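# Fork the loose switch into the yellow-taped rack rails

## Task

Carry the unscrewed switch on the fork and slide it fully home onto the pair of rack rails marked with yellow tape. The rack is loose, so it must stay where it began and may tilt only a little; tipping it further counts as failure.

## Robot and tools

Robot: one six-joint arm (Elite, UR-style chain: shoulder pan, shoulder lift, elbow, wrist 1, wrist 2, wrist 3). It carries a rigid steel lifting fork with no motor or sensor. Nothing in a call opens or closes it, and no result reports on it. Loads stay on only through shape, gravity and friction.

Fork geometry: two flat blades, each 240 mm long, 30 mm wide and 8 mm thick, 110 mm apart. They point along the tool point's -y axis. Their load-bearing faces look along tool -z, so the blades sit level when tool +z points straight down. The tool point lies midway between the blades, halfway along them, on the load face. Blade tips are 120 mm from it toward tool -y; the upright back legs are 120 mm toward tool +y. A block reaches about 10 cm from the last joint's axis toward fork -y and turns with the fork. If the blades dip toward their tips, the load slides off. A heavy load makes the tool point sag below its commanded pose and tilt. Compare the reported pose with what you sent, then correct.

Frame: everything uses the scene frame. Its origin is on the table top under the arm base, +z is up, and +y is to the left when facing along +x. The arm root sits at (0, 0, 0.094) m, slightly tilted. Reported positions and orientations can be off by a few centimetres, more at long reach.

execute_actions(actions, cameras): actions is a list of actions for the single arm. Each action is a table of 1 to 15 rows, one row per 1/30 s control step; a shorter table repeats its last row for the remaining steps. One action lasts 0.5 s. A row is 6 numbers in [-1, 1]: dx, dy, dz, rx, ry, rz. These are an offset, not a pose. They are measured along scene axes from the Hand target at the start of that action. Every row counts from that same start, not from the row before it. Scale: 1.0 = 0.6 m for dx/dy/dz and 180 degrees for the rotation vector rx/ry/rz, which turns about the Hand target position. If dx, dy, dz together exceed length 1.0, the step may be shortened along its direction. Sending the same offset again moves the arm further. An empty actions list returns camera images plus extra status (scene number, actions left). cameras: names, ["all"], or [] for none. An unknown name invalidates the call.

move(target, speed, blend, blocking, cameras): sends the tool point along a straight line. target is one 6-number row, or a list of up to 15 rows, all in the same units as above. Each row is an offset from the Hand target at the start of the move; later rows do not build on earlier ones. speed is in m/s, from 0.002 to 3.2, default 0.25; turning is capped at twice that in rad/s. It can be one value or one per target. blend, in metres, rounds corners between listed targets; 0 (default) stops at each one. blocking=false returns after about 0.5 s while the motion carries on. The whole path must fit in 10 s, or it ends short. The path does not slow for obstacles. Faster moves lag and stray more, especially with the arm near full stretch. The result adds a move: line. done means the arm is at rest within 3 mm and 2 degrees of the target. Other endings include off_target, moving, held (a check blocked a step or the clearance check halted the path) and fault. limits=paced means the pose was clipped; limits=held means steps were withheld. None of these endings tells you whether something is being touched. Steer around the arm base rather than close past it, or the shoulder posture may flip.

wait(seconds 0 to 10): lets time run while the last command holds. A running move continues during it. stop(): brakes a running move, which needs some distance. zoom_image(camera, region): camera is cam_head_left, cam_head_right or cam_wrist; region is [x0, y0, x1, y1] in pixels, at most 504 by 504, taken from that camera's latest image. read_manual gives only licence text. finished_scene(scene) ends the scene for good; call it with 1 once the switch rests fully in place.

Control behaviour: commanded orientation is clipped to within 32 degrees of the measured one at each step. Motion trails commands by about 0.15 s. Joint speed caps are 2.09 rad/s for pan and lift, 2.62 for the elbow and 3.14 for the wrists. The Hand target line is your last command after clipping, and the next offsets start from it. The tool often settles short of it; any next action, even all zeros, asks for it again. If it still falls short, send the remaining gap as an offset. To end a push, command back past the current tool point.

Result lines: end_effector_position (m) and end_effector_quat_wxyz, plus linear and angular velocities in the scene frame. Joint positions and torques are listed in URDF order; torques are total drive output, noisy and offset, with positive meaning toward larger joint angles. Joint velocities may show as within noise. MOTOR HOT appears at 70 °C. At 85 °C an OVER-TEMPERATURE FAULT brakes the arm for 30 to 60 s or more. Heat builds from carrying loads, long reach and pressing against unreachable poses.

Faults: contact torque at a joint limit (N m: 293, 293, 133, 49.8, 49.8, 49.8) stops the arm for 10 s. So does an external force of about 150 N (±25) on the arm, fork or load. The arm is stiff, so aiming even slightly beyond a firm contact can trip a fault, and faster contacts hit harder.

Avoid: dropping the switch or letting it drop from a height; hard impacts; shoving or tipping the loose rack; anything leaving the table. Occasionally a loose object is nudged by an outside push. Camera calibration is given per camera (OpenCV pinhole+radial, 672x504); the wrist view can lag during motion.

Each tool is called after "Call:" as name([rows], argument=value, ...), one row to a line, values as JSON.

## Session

Call:
execute_actions(actions=[])

Call:
zoom_image(camera="cam_head_right", region=[250, 60, 490, 280])

Scene clock: 0.00 s.
end_effector_position=(+0.3721, -0.1179, +0.2683) end_effector_quat_wxyz=(-0.171, +0.978, -0.115, +0.012)
Joint positions: [1.982 -1.736 2.436 -1.964 -1.402 0.575]
Joint velocities: within noise
Joint torques (N m): no reading
Hand target: +0.3721, -0.1179, +0.2683; -0.171, +0.978, -0.115, +0.012
camera_calibration:
cam_wrist: T_world_to_cam=[[0.971635, -0.232132, -0.0451733, -0.367249], [-0.231942, -0.972683, 0.00947392, -0.159603], [-0.0461385, 0.00127239, -0.998934, 0.379723], [0, 0, 0, 1]] pos_world=[0.337333, -0.240977, 0.364241]

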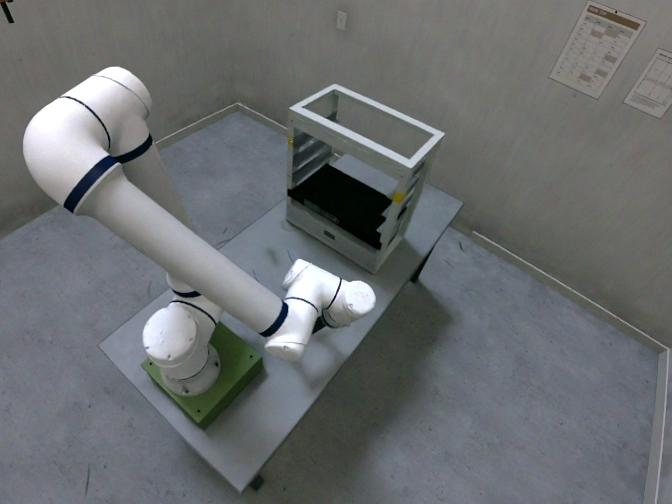

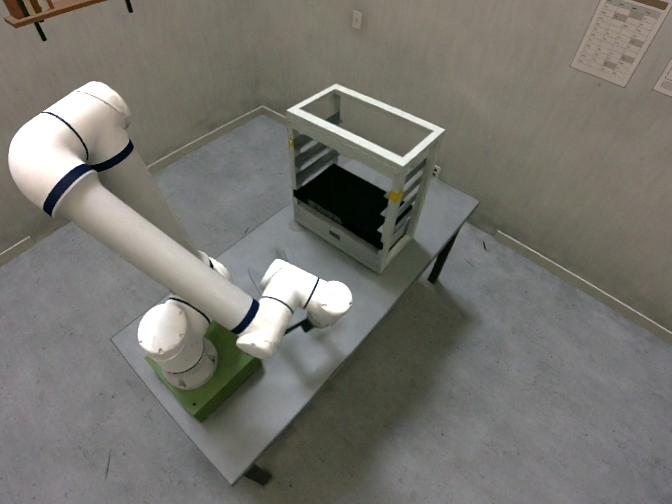

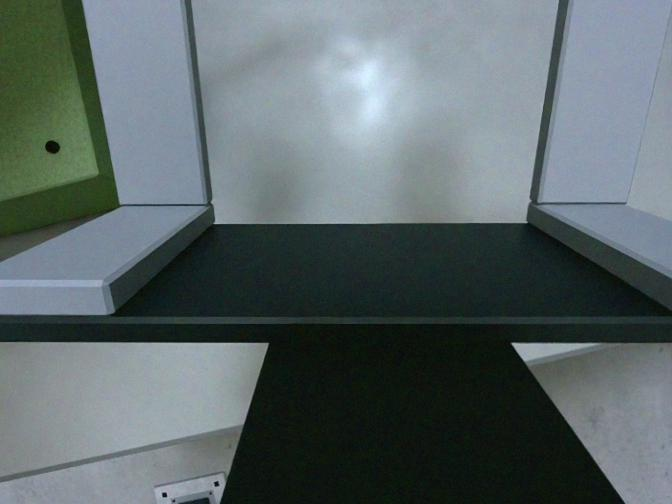

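Scaled by 2.100.

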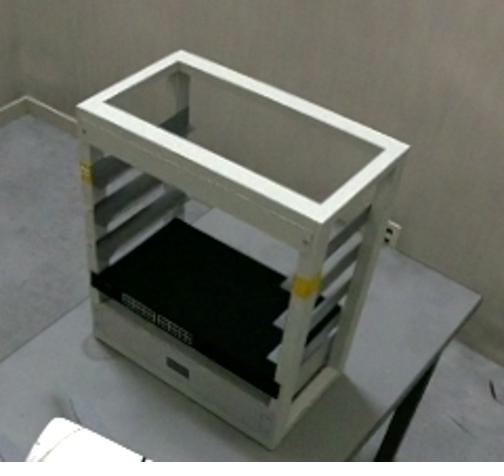

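Call:
move(target=[0.3132, 0.1965, 0.1528, 0.2766, -0.3509, -0.3572], speed=0.4, cameras=["all"])

Call:
zoom_image(camera="cam_wrist", region=[180, 0, 540, 230])

Call:
zoom_image(camera="cam_head_right", region=[280, 70, 460, 280])

Scene clock: 23.53 s.
end_effector_position=(+0.4734, -0.0515, +0.3223) end_effector_quat_wxyz=(-0.411, +0.776, -0.350, +0.326)
Joint positions: [1.712 -1.767 2.827 -1.995 -0.604 0.607]
Joint torques (N m): [9.63 -23.98 -54.6 0.53 3.28 -2.18]
Hand target: +0.4734, -0.0515, +0.3223; -0.411, +0.776, -0.350, +0.326 (not the last commanded pose)
Off the commanded pose: 0.108 m, 45 deg.
move: held (a check stopped the path); limits=held
pose unreachable: on one or more control steps of this call, first in action 0 (counted from 0), an arm could not follow its commanded pose, so it was not sent that pose on those steps. It may still have moved: this result reports where it is.
cause: moving toward the commanded pose would bring two parts of the arm too close to each other (joints 3 (elbow) and 4 (wrist 1) lie between them).
camera_calibration:
cam_wrist: T_world_to_cam=[[0.560163, -0.805234, 0.194461, -0.35987], [-0.534903, -0.530848, -0.657327, 0.309151], [0.632531, 0.264193, -0.728084, 0.0431851], [0, 0, 0, 1]] pos_world=[0.339636, -0.137077, 0.304636]

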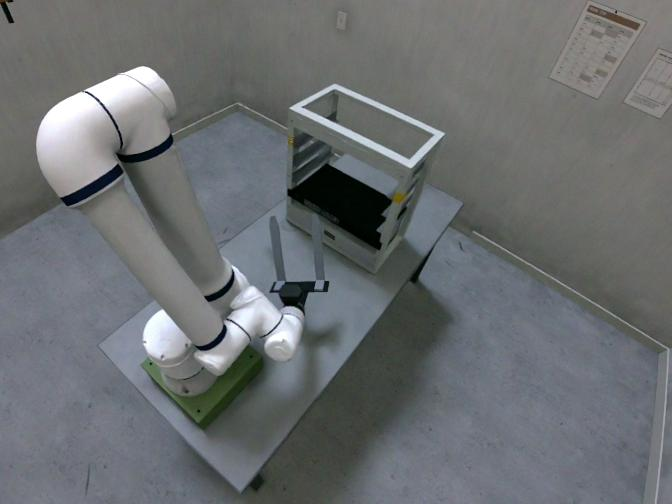

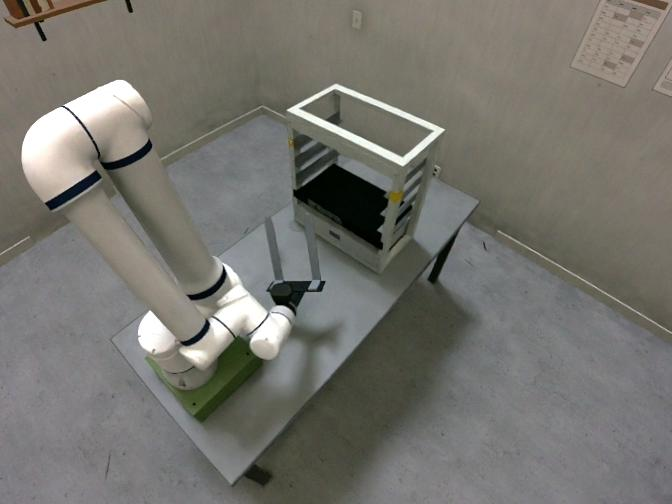

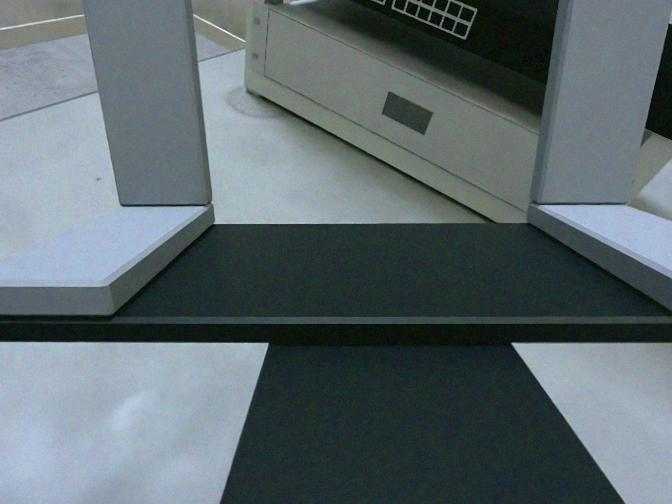

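Scaled by 1.400.

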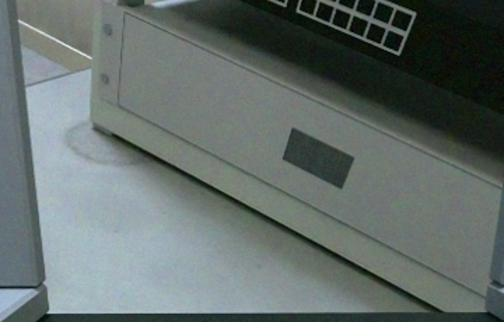

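Scaled by 2.400.

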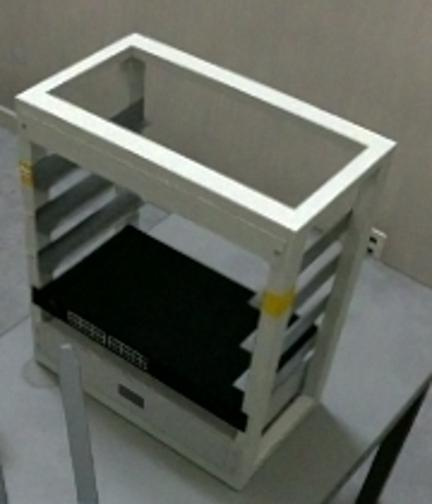

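Call:
move(target=[0.1827, -0.1308, 0.3295, 0.0715, 0.0092, -0.1698], speed=0.4, cameras=["cam_wrist"])

Call:
zoom_image(camera="cam_wrist", region=[300, 0, 540, 230])

Call:
move(target=[0, 0, -0.16667, 0, 0, 0], speed=0.4, cameras=["cam_wrist"])

Call:
zoom_image(camera="cam_wrist", region=[300, 0, 540, 230])

Call:
move(target=[0, 0.4333, 0, 0, 0, 0], speed=0.4, cameras=["cam_wrist"])

Call:
zoom_image(camera="cam_wrist", region=[200, 0, 440, 230])

Call:
move(target=[0, 0, 0.16667, 0, 0, 0], speed=0.4, cameras=["cam_wrist"])

Call:
zoom_image(camera="cam_wrist", region=[200, 0, 440, 230])

Scene clock: 55.97 s.
end_effector_position=(+0.5829, -0.1300, +0.5200) end_effector_quat_wxyz=(-0.389, +0.611, -0.581, +0.370)
Joint positions: [2.024 -1.997 2.798 -2.994 -0.564 2.283]
Joint torques (N m): [10.16 13.31 -53.71 -10.71 3.39 3.38]
Hand target: +0.5830, -0.1300, +0.5200; -0.389, +0.611, -0.581, +0.370
Off the commanded pose: 0.000 m, 0 deg.
move: done
camera_calibration:
cam_wrist: T_world_to_cam=[[0.0685984, -0.997373, -0.0232466, -0.148007], [-0.709995, -0.0324367, -0.703459, 0.646801], [0.700857, 0.0647611, -0.710356, 0.0636544], [0, 0, 0, 1]] pos_world=[0.424766, -0.130761, 0.496774]
Images, in order (width x height): cam_wrist 672x504.

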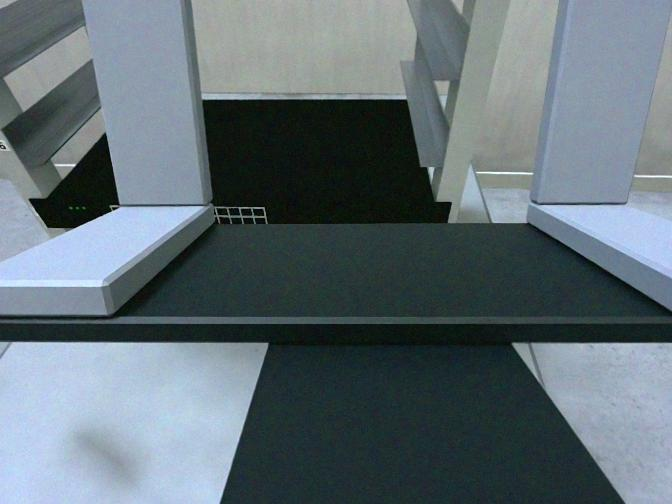

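Scaled by 2.100.

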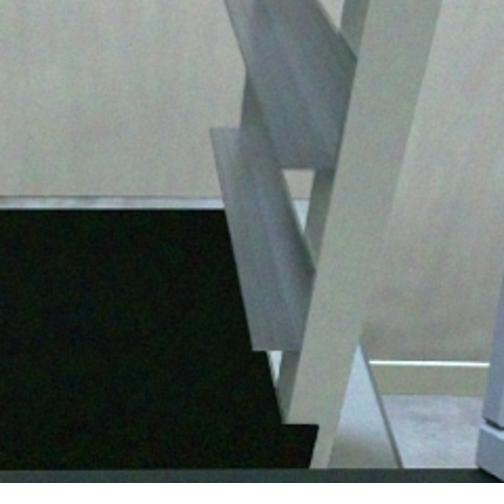

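Scene clock: 56.93 s.
end_effector_position=(+0.5814, -0.1289, +0.4710) end_effector_quat_wxyz=(-0.387, +0.616, -0.583, +0.362)
Joint positions: [2.014 -1.856 2.85 -3.138 -0.566 2.239]
Joint torques (N m): [9.7 -23.43 -67.05 -5.44 7.32 3.56]
Hand target: +0.5814, -0.1289, +0.4711; -0.387, +0.616, -0.583, +0.362 (not the last commanded pose)
Off the commanded pose: 0.051 m, 1 deg.
move: held (a check stopped the path); limits=held
pose unreachable: on one or more control steps of this call, first in action 0 (counted from 0), an arm could not follow its commanded pose, so it was not sent that pose on those steps. It may still have moved: this result reports where it is.
cause: moving toward the commanded pose would bring two parts of the arm too close to each other (joints 3 (elbow) and 4 (wrist 1) lie between them).
camera_calibration:
cam_wrist: T_world_to_cam=[[0.0759465, -0.996697, -0.0287729, -0.149484], [-0.722563, -0.035127, -0.690412, 0.612067], [0.687121, 0.0732246, -0.722844, 0.0448161], [0, 0, 0, 1]] pos_world=[0.422816, -0.130772, 0.450672]
Images, in order (width x height): cam_wrist 672x504.

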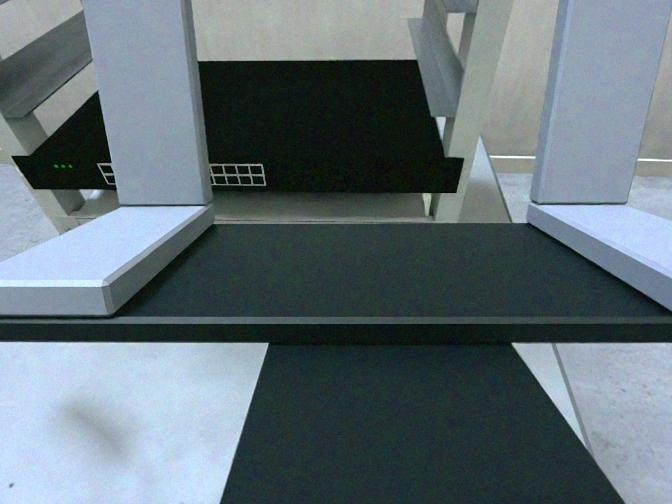

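Scaled by 2.100.

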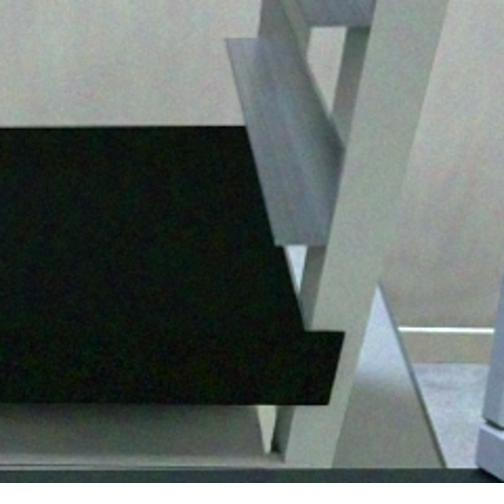

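Scene clock: 57.60 s.
end_effector_position=(+0.5811, -0.1134, +0.4712) end_effector_quat_wxyz=(-0.387, +0.617, -0.583, +0.361)
Joint positions: [2.039 -1.87 2.862 -3.165 -0.58 2.273]
Joint torques (N m): [-22.14 7.91 -68.06 -5.81 7.25 -2.41]
Hand target: +0.5811, -0.1135, +0.4712; -0.387, +0.617, -0.583, +0.361 (not the last commanded pose)
Off the commanded pose: 0.244 m, 0 deg.
move: held (a check stopped the path); limits=held
pose unreachable: on one or more control steps of this call, first in action 0 (counted from 0), an arm could not follow its commanded pose, so it was not sent that pose on those steps. It may still have moved: this result reports where it is.
cause: moving toward the commanded pose would bring two parts of the arm too close to each other (joints 3 (elbow) and 4 (wrist 1) lie between them).
camera_calibration:
cam_wrist: T_world_to_cam=[[0.0780377, -0.996528, -0.0290227, -0.135163], [-0.723211, -0.0365489, -0.689659, 0.612435], [0.686204, 0.074809, -0.723552, 0.04495], [0, 0, 0, 1]] pos_world=[0.422623, -0.115673, 0.450973]
Images, in order (width x height): cam_wrist 672x504.

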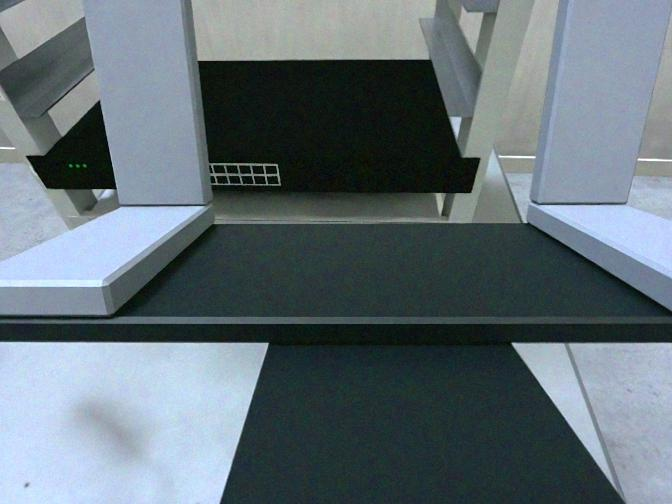

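Scaled by 2.100.

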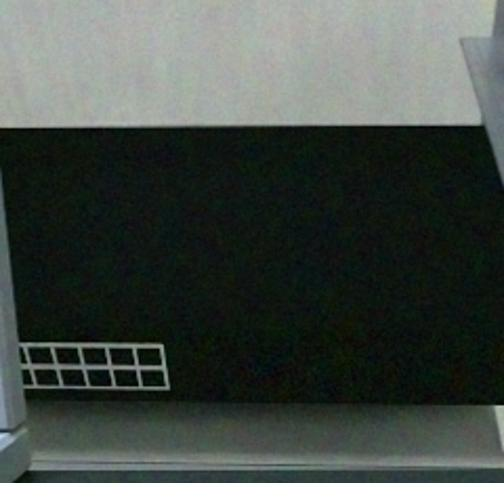

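Scene clock: 58.97 s.
end_effector_position=(+0.5812, -0.1135, +0.5711) end_effector_quat_wxyz=(-0.387, +0.617, -0.583, +0.361)
Joint positions: [2.042 -2.192 2.727 -2.713 -0.582 2.279]
Joint torques (N m): [-21.88 -9.75 -91.13 -5.79 6.14 -2.5]
Hand target: +0.5811, -0.1135, +0.5712; -0.387, +0.617, -0.583, +0.361
Off the commanded pose: 0.000 m, 0 deg.
move: done
camera_calibration:
cam_wrist: T_world_to_cam=[[0.077828, -0.996547, -0.0289329, -0.132323], [-0.723076, -0.0364433, -0.689806, 0.681433], [0.68637, 0.074607, -0.723416, 0.117144], [0, 0, 0, 1]] pos_world=[0.422622, -0.115773, 0.550973]
Images, in order (width x height): cam_wrist 672x504.

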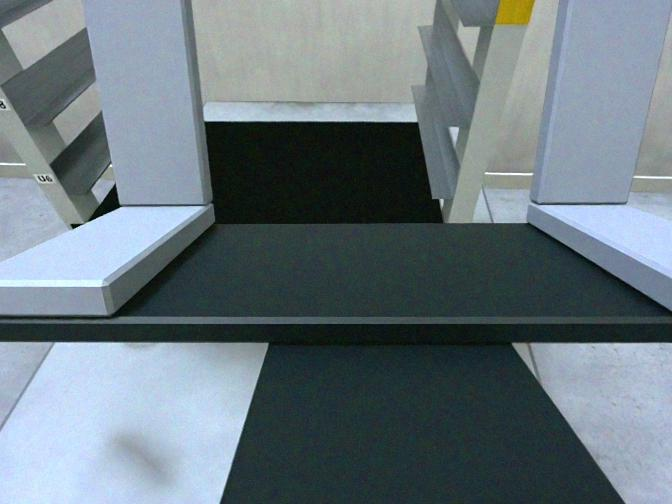

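Scaled by 2.100.

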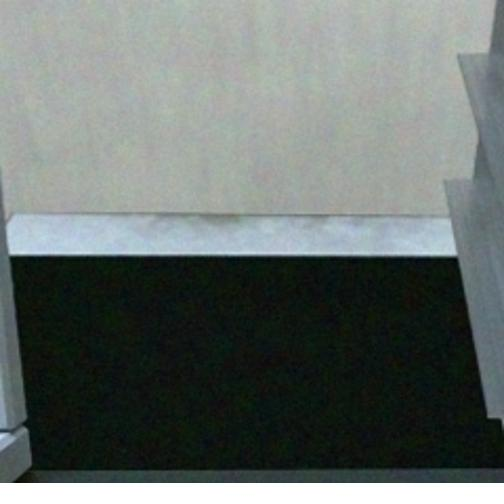

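Call:
move([
  [-0.0198, 0.1928, -0.4520, -0.0198, 0.3545, -0.0042],
  [0.4298, 0.2115, -0.4520, -0.0198, 0.3545, -0.0042],
], speed=[0.4, 0.2], cameras=["all"])

Call:
zoom_image(camera="cam_wrist", region=[180, 0, 560, 230])

Scene clock: 100.63 s.
end_effector_position=(+0.8388, +0.0134, +0.3000) end_effector_quat_wxyz=(+0.000, +0.722, -0.692, +0.000)
Joint positions: [2.936 -1.448 2.019 -2.128 -1.568 2.847]
Joint torques (N m): [9.26 -56.24 -89.13 -5.51 -1.77 3.71]
Hand target: +0.8390, +0.0134, +0.3000; +0.000, +0.722, -0.692, +0.000
Off the commanded pose: 0.000 m, 0 deg.
move: done
camera_calibration:
cam_wrist: T_world_to_cam=[[0.0289274, -0.99924, -0.026113, 0.00640694], [-0.937196, -0.0361972, 0.34692, 0.553868], [-0.347602, 0.0144375, -0.937531, 0.66702], [0, 0, 0, 1]] pos_world=[0.750755, 0.0168205, 0.433371]

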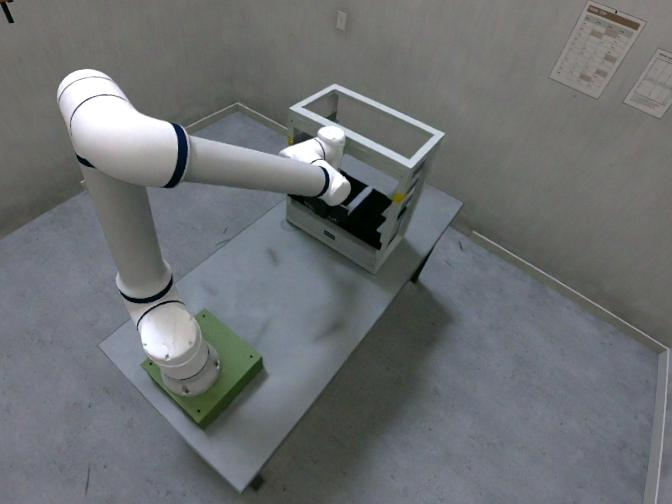

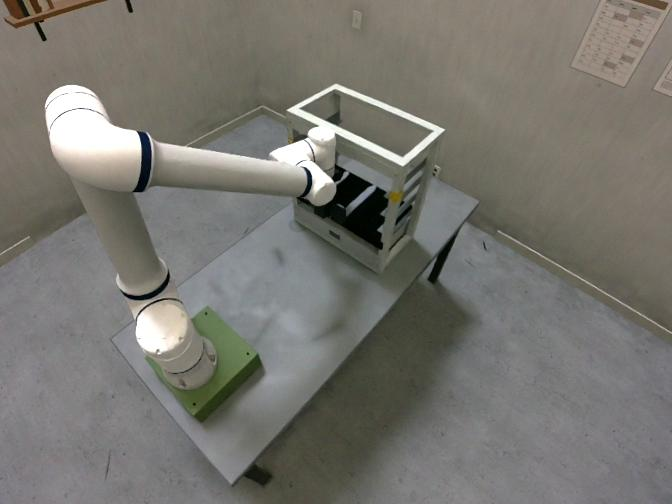

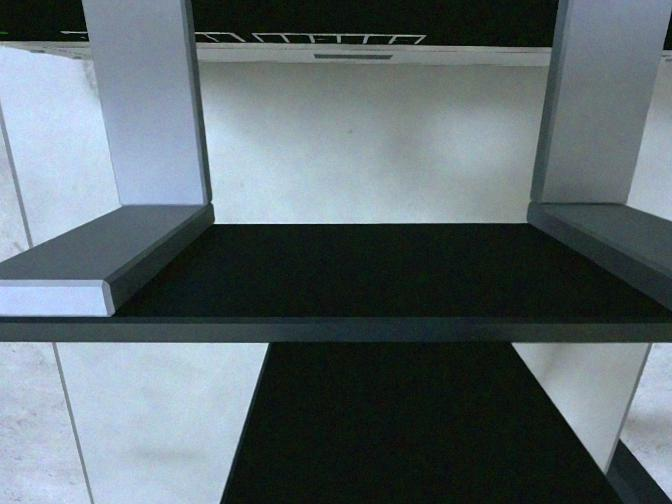

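Scaled by 1.326.

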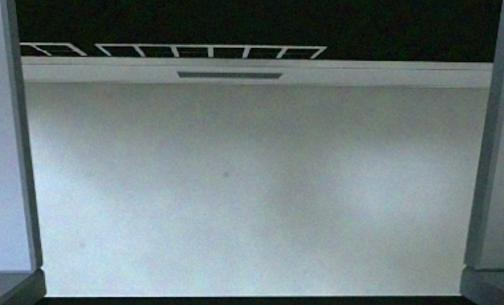

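Call:
move([
  [-0.3825, -0.009, 0, 0, 0, -0.00778],
  [-0.3825, -0.009, -0.24, 0, 0, -0.00778],
  [0.0175, -0.0022, -0.24, 0, 0, -0.00778],
], speed=[0.3, 0.25, 0.2], cameras=["all"])

Call:
zoom_image(camera="cam_head_right", region=[270, 80, 450, 290])

Call:
zoom_image(camera="cam_wrist", region=[180, 0, 560, 230])

Scene clock: 140.23 s.
end_effector_position=(+0.8493, +0.0120, +0.1560) end_effector_quat_wxyz=(+0.000, +0.713, -0.701, +0.000)
Joint positions: [2.944 -1.262 2.11 -2.405 -1.568 2.88]
Joint torques (N m): [9.13 -65.75 -75.08 -5.55 -1.74 3.4]
Hand target: +0.8495, +0.0120, +0.1560; +0.000, +0.713, -0.701, +0.000
Off the commanded pose: 0.000 m, 0 deg.
move: done
camera_calibration:
cam_wrist: T_world_to_cam=[[0.00448043, -0.999647, -0.0261725, 0.0218464], [-0.937793, -0.0132867, 0.346941, 0.613868], [-0.347167, 0.02299, -0.937522, 0.535214], [0, 0, 0, 1]] pos_world=[0.761392, 0.0176905, 0.289371]

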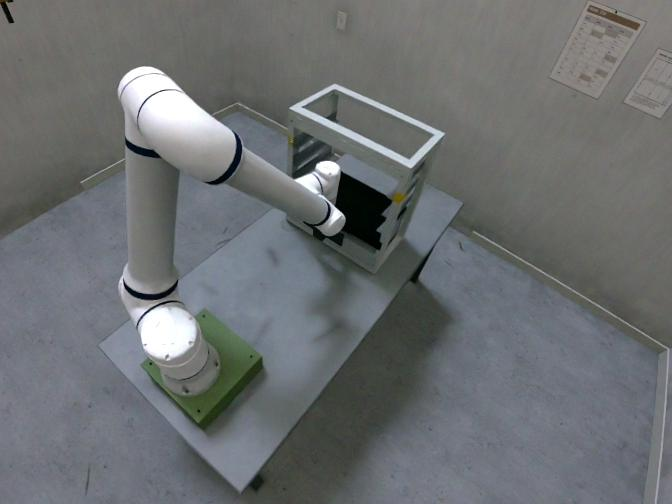

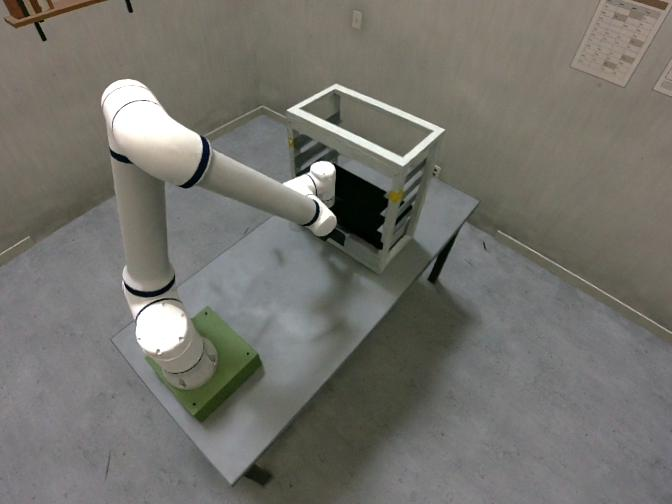

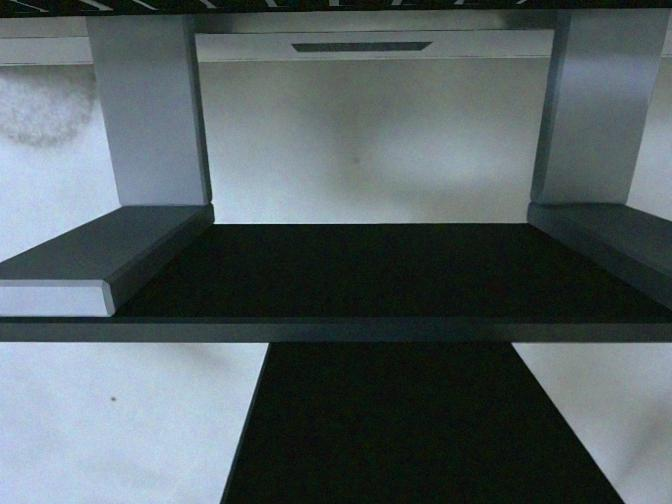

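Scaled by 2.400.

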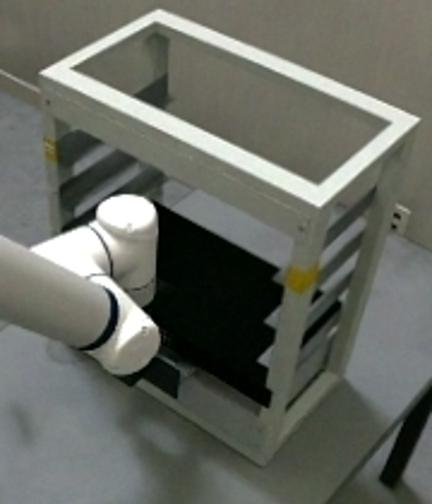

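Scaled by 1.326.

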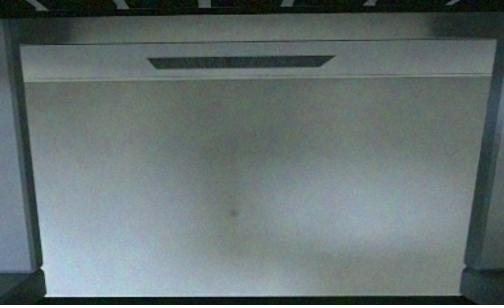

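Call:
move(target=[0, 0, 0.0183, 0, 0, 0], speed=0.04)

Call:
move(target=[0, 0, 0.005, 0, 0, 0], speed=0.03)

Call:
move(target=[0, 0, 0.005, 0, 0, 0], speed=0.03)

Call:
move(target=[0, 0, 0.005, 0, 0, 0], speed=0.03)

Scene clock: 148.70 s.
end_effector_position=(+0.8495, +0.0121, +0.1668) end_effector_quat_wxyz=(+0.000, +0.713, -0.701, +0.000)
Joint positions: [2.944 -1.277 2.104 -2.383 -1.568 2.88]
Joint torques (N m): [-4.77 -95.21 -77.46 -5.57 -1.16 0.37]
Hand target: +0.8495, +0.0120, +0.1669; +0.000, +0.713, -0.701, +0.000
Off the commanded pose: 0.000 m, 0 deg.
move: done

Scene clock: 149.40 s.
end_effector_position=(+0.8495, +0.0121, +0.1698) end_effector_quat_wxyz=(+0.000, +0.713, -0.701, +0.000)
Joint positions: [2.944 -1.281 2.102 -2.378 -1.568 2.88]
Joint torques (N m): [-14.63 -95.76 -76.99 -5.62 -1.27 -1.53]
Hand target: +0.8495, +0.0120, +0.1699; +0.000, +0.713, -0.701, +0.000
Off the commanded pose: 0.000 m, 0 deg.
move: done

Scene clock: 150.10 s.
end_effector_position=(+0.8495, +0.0121, +0.1727) end_effector_quat_wxyz=(+0.000, +0.713, -0.701, +0.000)
Joint positions: [2.944 -1.285 2.1 -2.372 -1.568 2.88]
Joint torques (N m): [-14.88 -97.95 -80.19 -6.29 -0.94 -1.63]
Hand target: +0.8495, +0.0120, +0.1729; +0.000, +0.713, -0.701, +0.000
Off the commanded pose: 0.000 m, 0 deg.
move: done

Scene clock: 150.80 s.
end_effector_position=(+0.8494, +0.0121, +0.1756) end_effector_quat_wxyz=(+0.000, +0.713, -0.701, +0.000)
Joint positions: [2.944 -1.289 2.099 -2.366 -1.568 2.88]
Joint torques (N m): [-15.92 -126.27 -108.19 -15.94 -0.87 -1.71]
Hand target: +0.8495, +0.0120, +0.1759; +0.000, +0.713, -0.701, +0.000
Off the commanded pose: 0.000 m, 0 deg.
move: done

Call:
move(target=[0, 0, 0.0075, 0, 0, 0], speed=0.03, cameras=["cam_head_right", "cam_wrist"])

Call:
zoom_image(camera="cam_head_right", region=[270, 80, 450, 290])

Scene clock: 154.83 s.
end_effector_position=(+0.8495, +0.0120, +0.1802) end_effector_quat_wxyz=(+0.000, +0.713, -0.701, +0.000) end_effector_velocity=(+0.000, +0.000, +0.001) end_effector_angular_velocity=(+0.001, +0.001, +0.000)
Joint positions: [2.944 -1.295 2.096 -2.357 -1.568 2.88]
Joint velocities: [0 -0.002 -0.001 0.005 0 0]
Joint torques (N m): [-18.53 -129.94 -115.16 -18.66 2.35 -1.85]
Hand target: +0.8495, +0.0120, +0.1804; +0.000, +0.713, -0.701, +0.000
Off the commanded pose: 0.000 m, 0 deg.
move: done
camera_calibration:
cam_wrist: T_world_to_cam=[[0.00447955, -0.999647, -0.0261736, 0.0224799], [-0.937781, -0.0132871, 0.346973, 0.605641], [-0.347198, 0.0229908, -0.93751, 0.557992], [0, 0, 0, 1]] pos_world=[0.761592, 0.0176905, 0.313571]
Images, in order (width x height): cam_head_right 672x504, cam_wrist 672x504.

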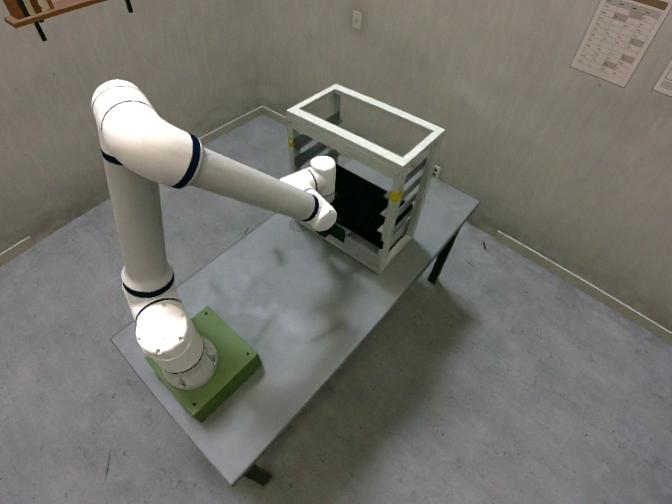

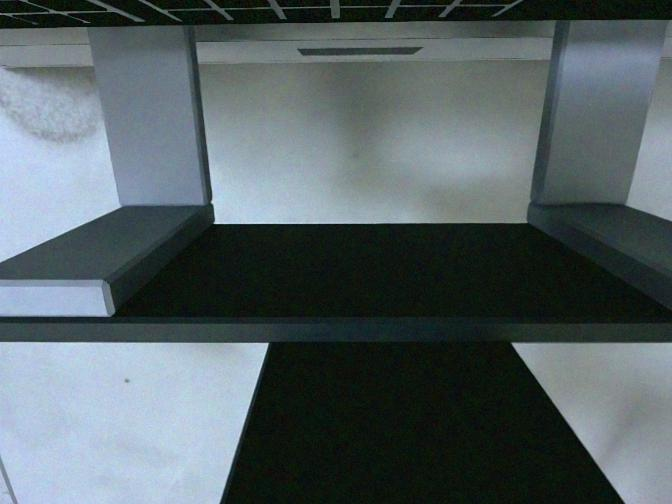

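Scaled by 2.400.

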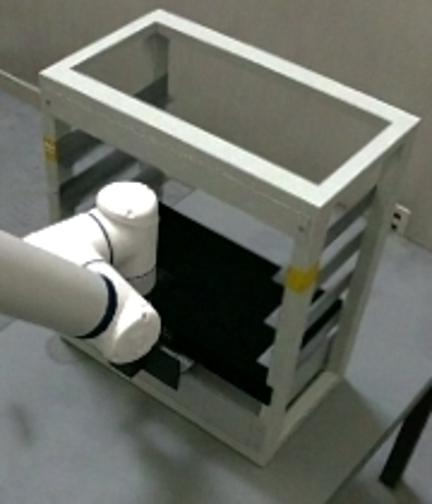

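Call:
move(target=[-0.48326, -0.00843, 0, 0, 0, 0], speed=0.12, cameras=["all"])

Call:
zoom_image(camera="cam_head_right", region=[240, 80, 450, 290])

Call:
zoom_image(camera="cam_head_left", region=[240, 80, 450, 290])

Scene clock: 165.87 s.
end_effector_position=(+0.5597, +0.0070, +0.1804) end_effector_quat_wxyz=(+0.000, +0.713, -0.701, +0.000)
Joint positions: [2.752 -1.792 2.604 -2.368 -1.571 2.688]
Joint torques (N m): [-21.56 -59.96 -88.09 -18.15 5.32 -2.21]
Hand target: +0.5596, +0.0070, +0.1804; +0.000, +0.713, -0.701, +0.000
Off the commanded pose: 0.000 m, 0 deg.
move: done
camera_calibration:
cam_wrist: T_world_to_cam=[[0.00447955, -0.999647, -0.0261736, 0.0186851], [-0.937781, -0.0132871, 0.346973, 0.333735], [-0.347198, 0.0229908, -0.93751, 0.457679], [0, 0, 0, 1]] pos_world=[0.471792, 0.0125905, 0.313771]

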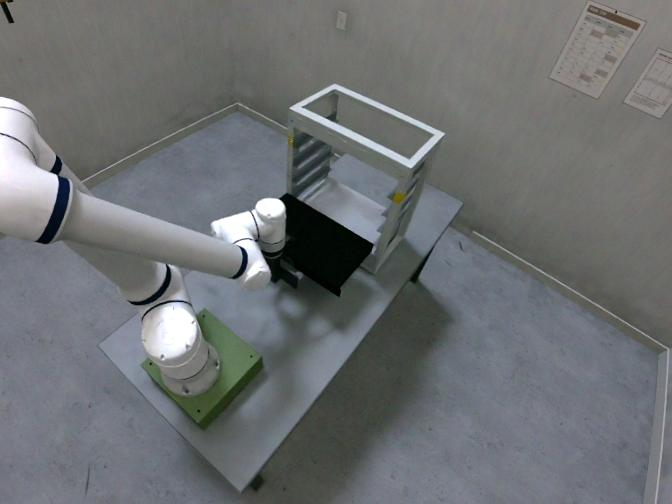

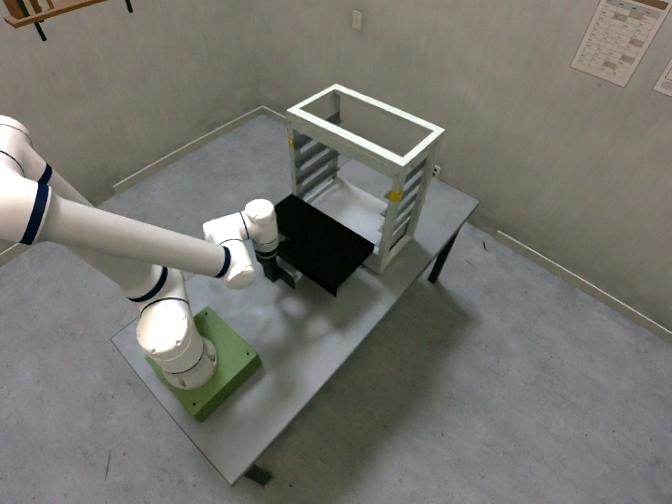

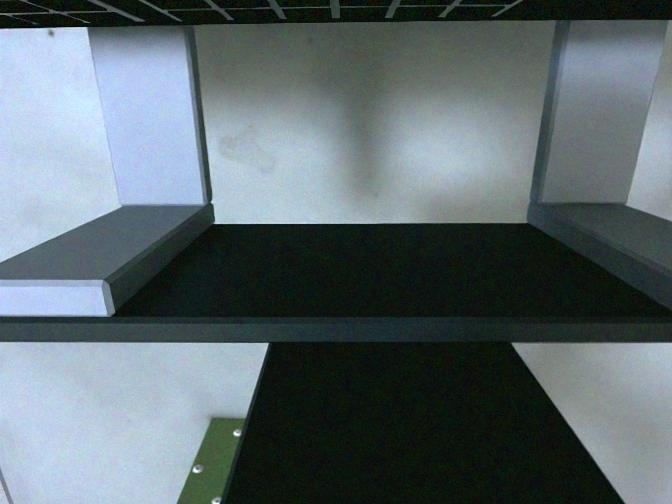

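Scaled by 2.400.

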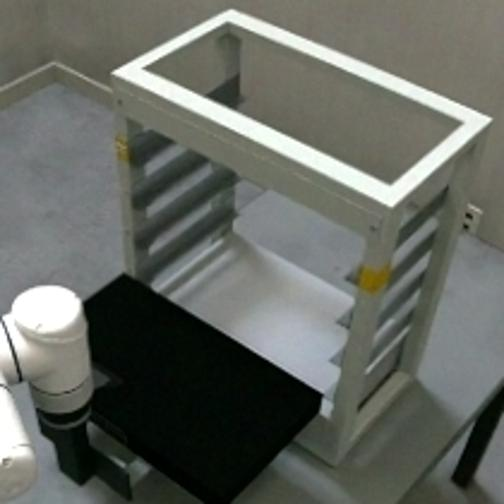

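Scaled by 2.400.

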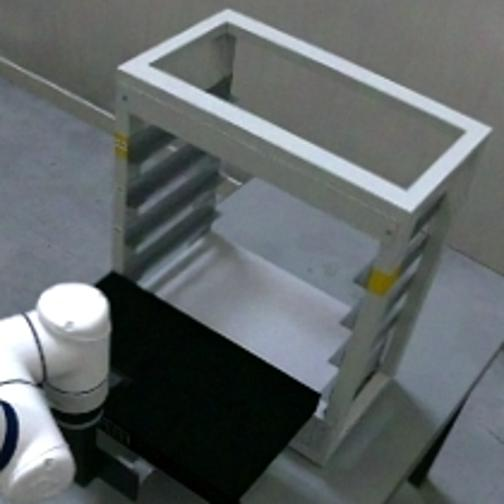

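Call:
move(target=[0, 0, 0.444, 0, 0, 0], speed=0.2, cameras=["all"])

Call:
zoom_image(camera="cam_head_right", region=[280, 80, 420, 220])

Call:
zoom_image(camera="cam_head_left", region=[280, 80, 420, 220])

Scene clock: 177.20 s.
end_effector_position=(+0.5596, +0.0070, +0.4467) end_effector_quat_wxyz=(+0.000, +0.713, -0.701, +0.000)
Joint positions: [2.751 -2.086 2.233 -1.702 -1.571 2.687]
Joint torques (N m): [-21.56 -48.31 -144.07 -18.03 1.61 -2.24]
Hand target: +0.5596, +0.0070, +0.4468; +0.000, +0.713, -0.701, +0.000
Off the commanded pose: 0.000 m, 0 deg.
move: done
camera_calibration:
cam_wrist: T_world_to_cam=[[0.00448043, -0.999647, -0.0261725, 0.0256546], [-0.937793, -0.0132867, 0.346941, 0.241266], [-0.347167, 0.02299, -0.937522, 0.707295], [0, 0, 0, 1]] pos_world=[0.471692, 0.0125905, 0.580071]

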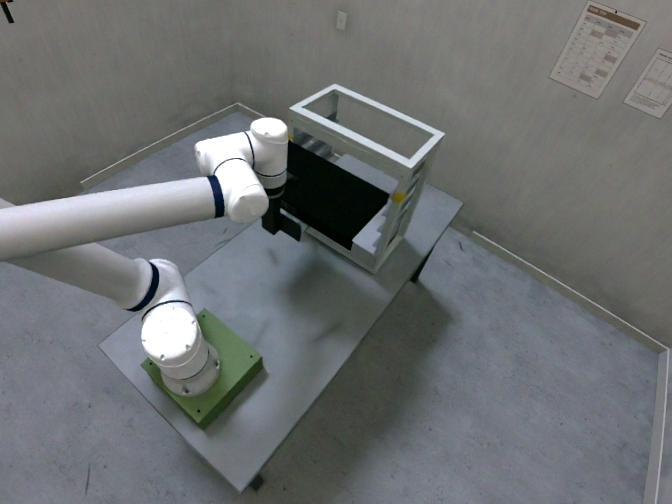

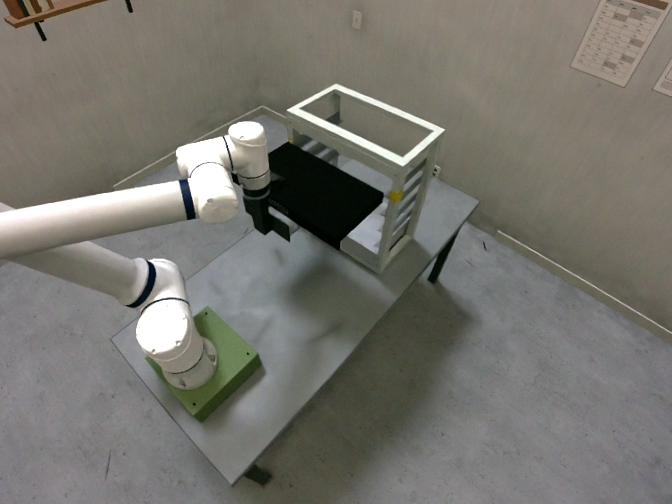

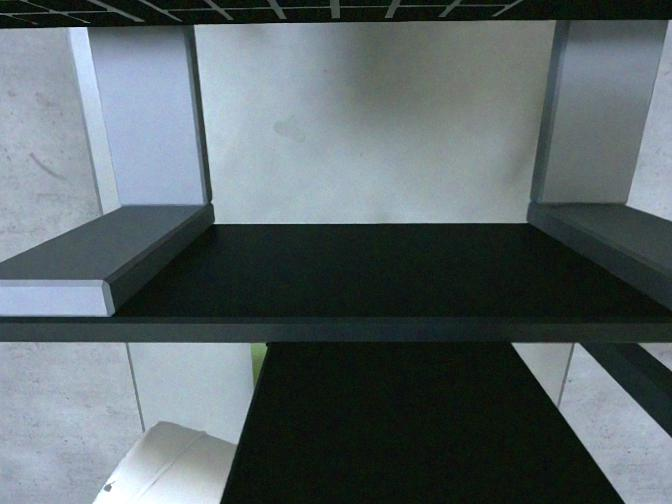

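Scaled by 3.600.

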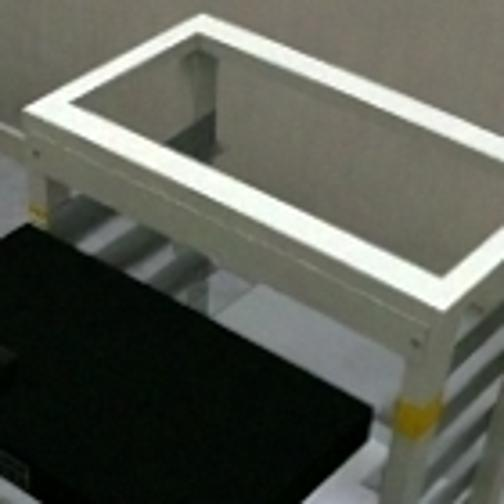

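Scaled by 3.600.

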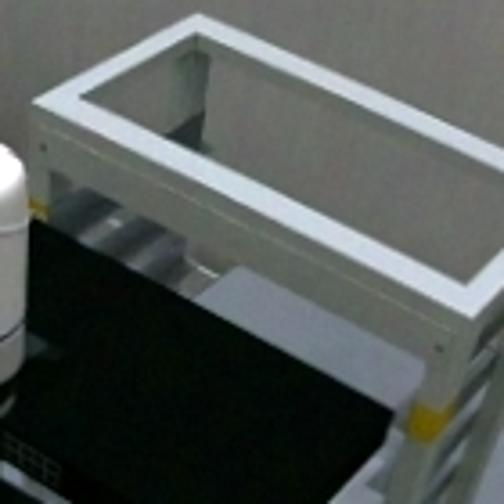

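Call:
zoom_image(camera="cam_head_right", region=[275, 120, 325, 170])

Call:
zoom_image(camera="cam_head_right", region=[365, 170, 415, 220])

Call:
zoom_image(camera="cam_head_left", region=[365, 170, 415, 220])

Call:
zoom_image(camera="cam_head_left", region=[275, 120, 325, 170])

Scaled by 10.080.

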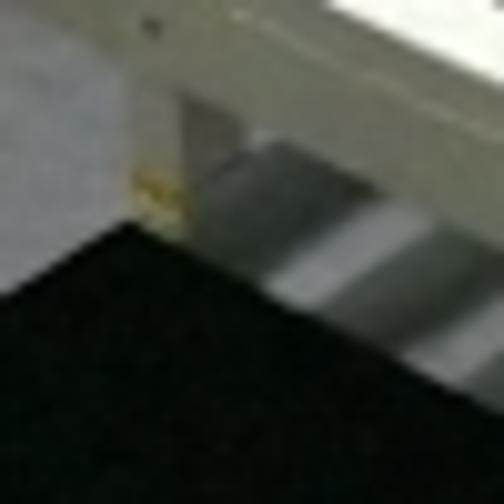

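Scaled by 10.080.

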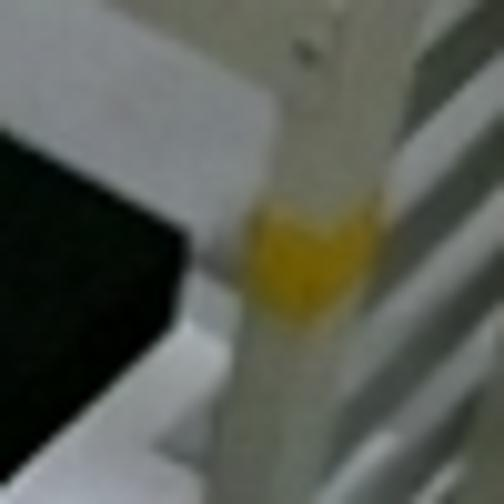

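Scaled by 10.080.

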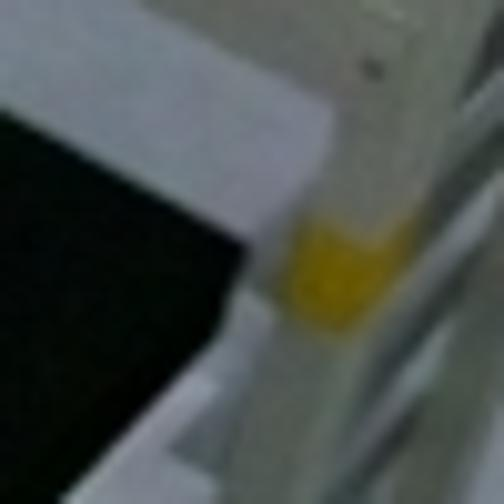

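Scaled by 10.080.

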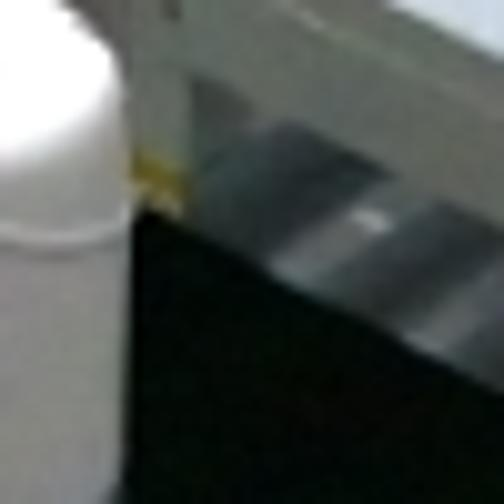

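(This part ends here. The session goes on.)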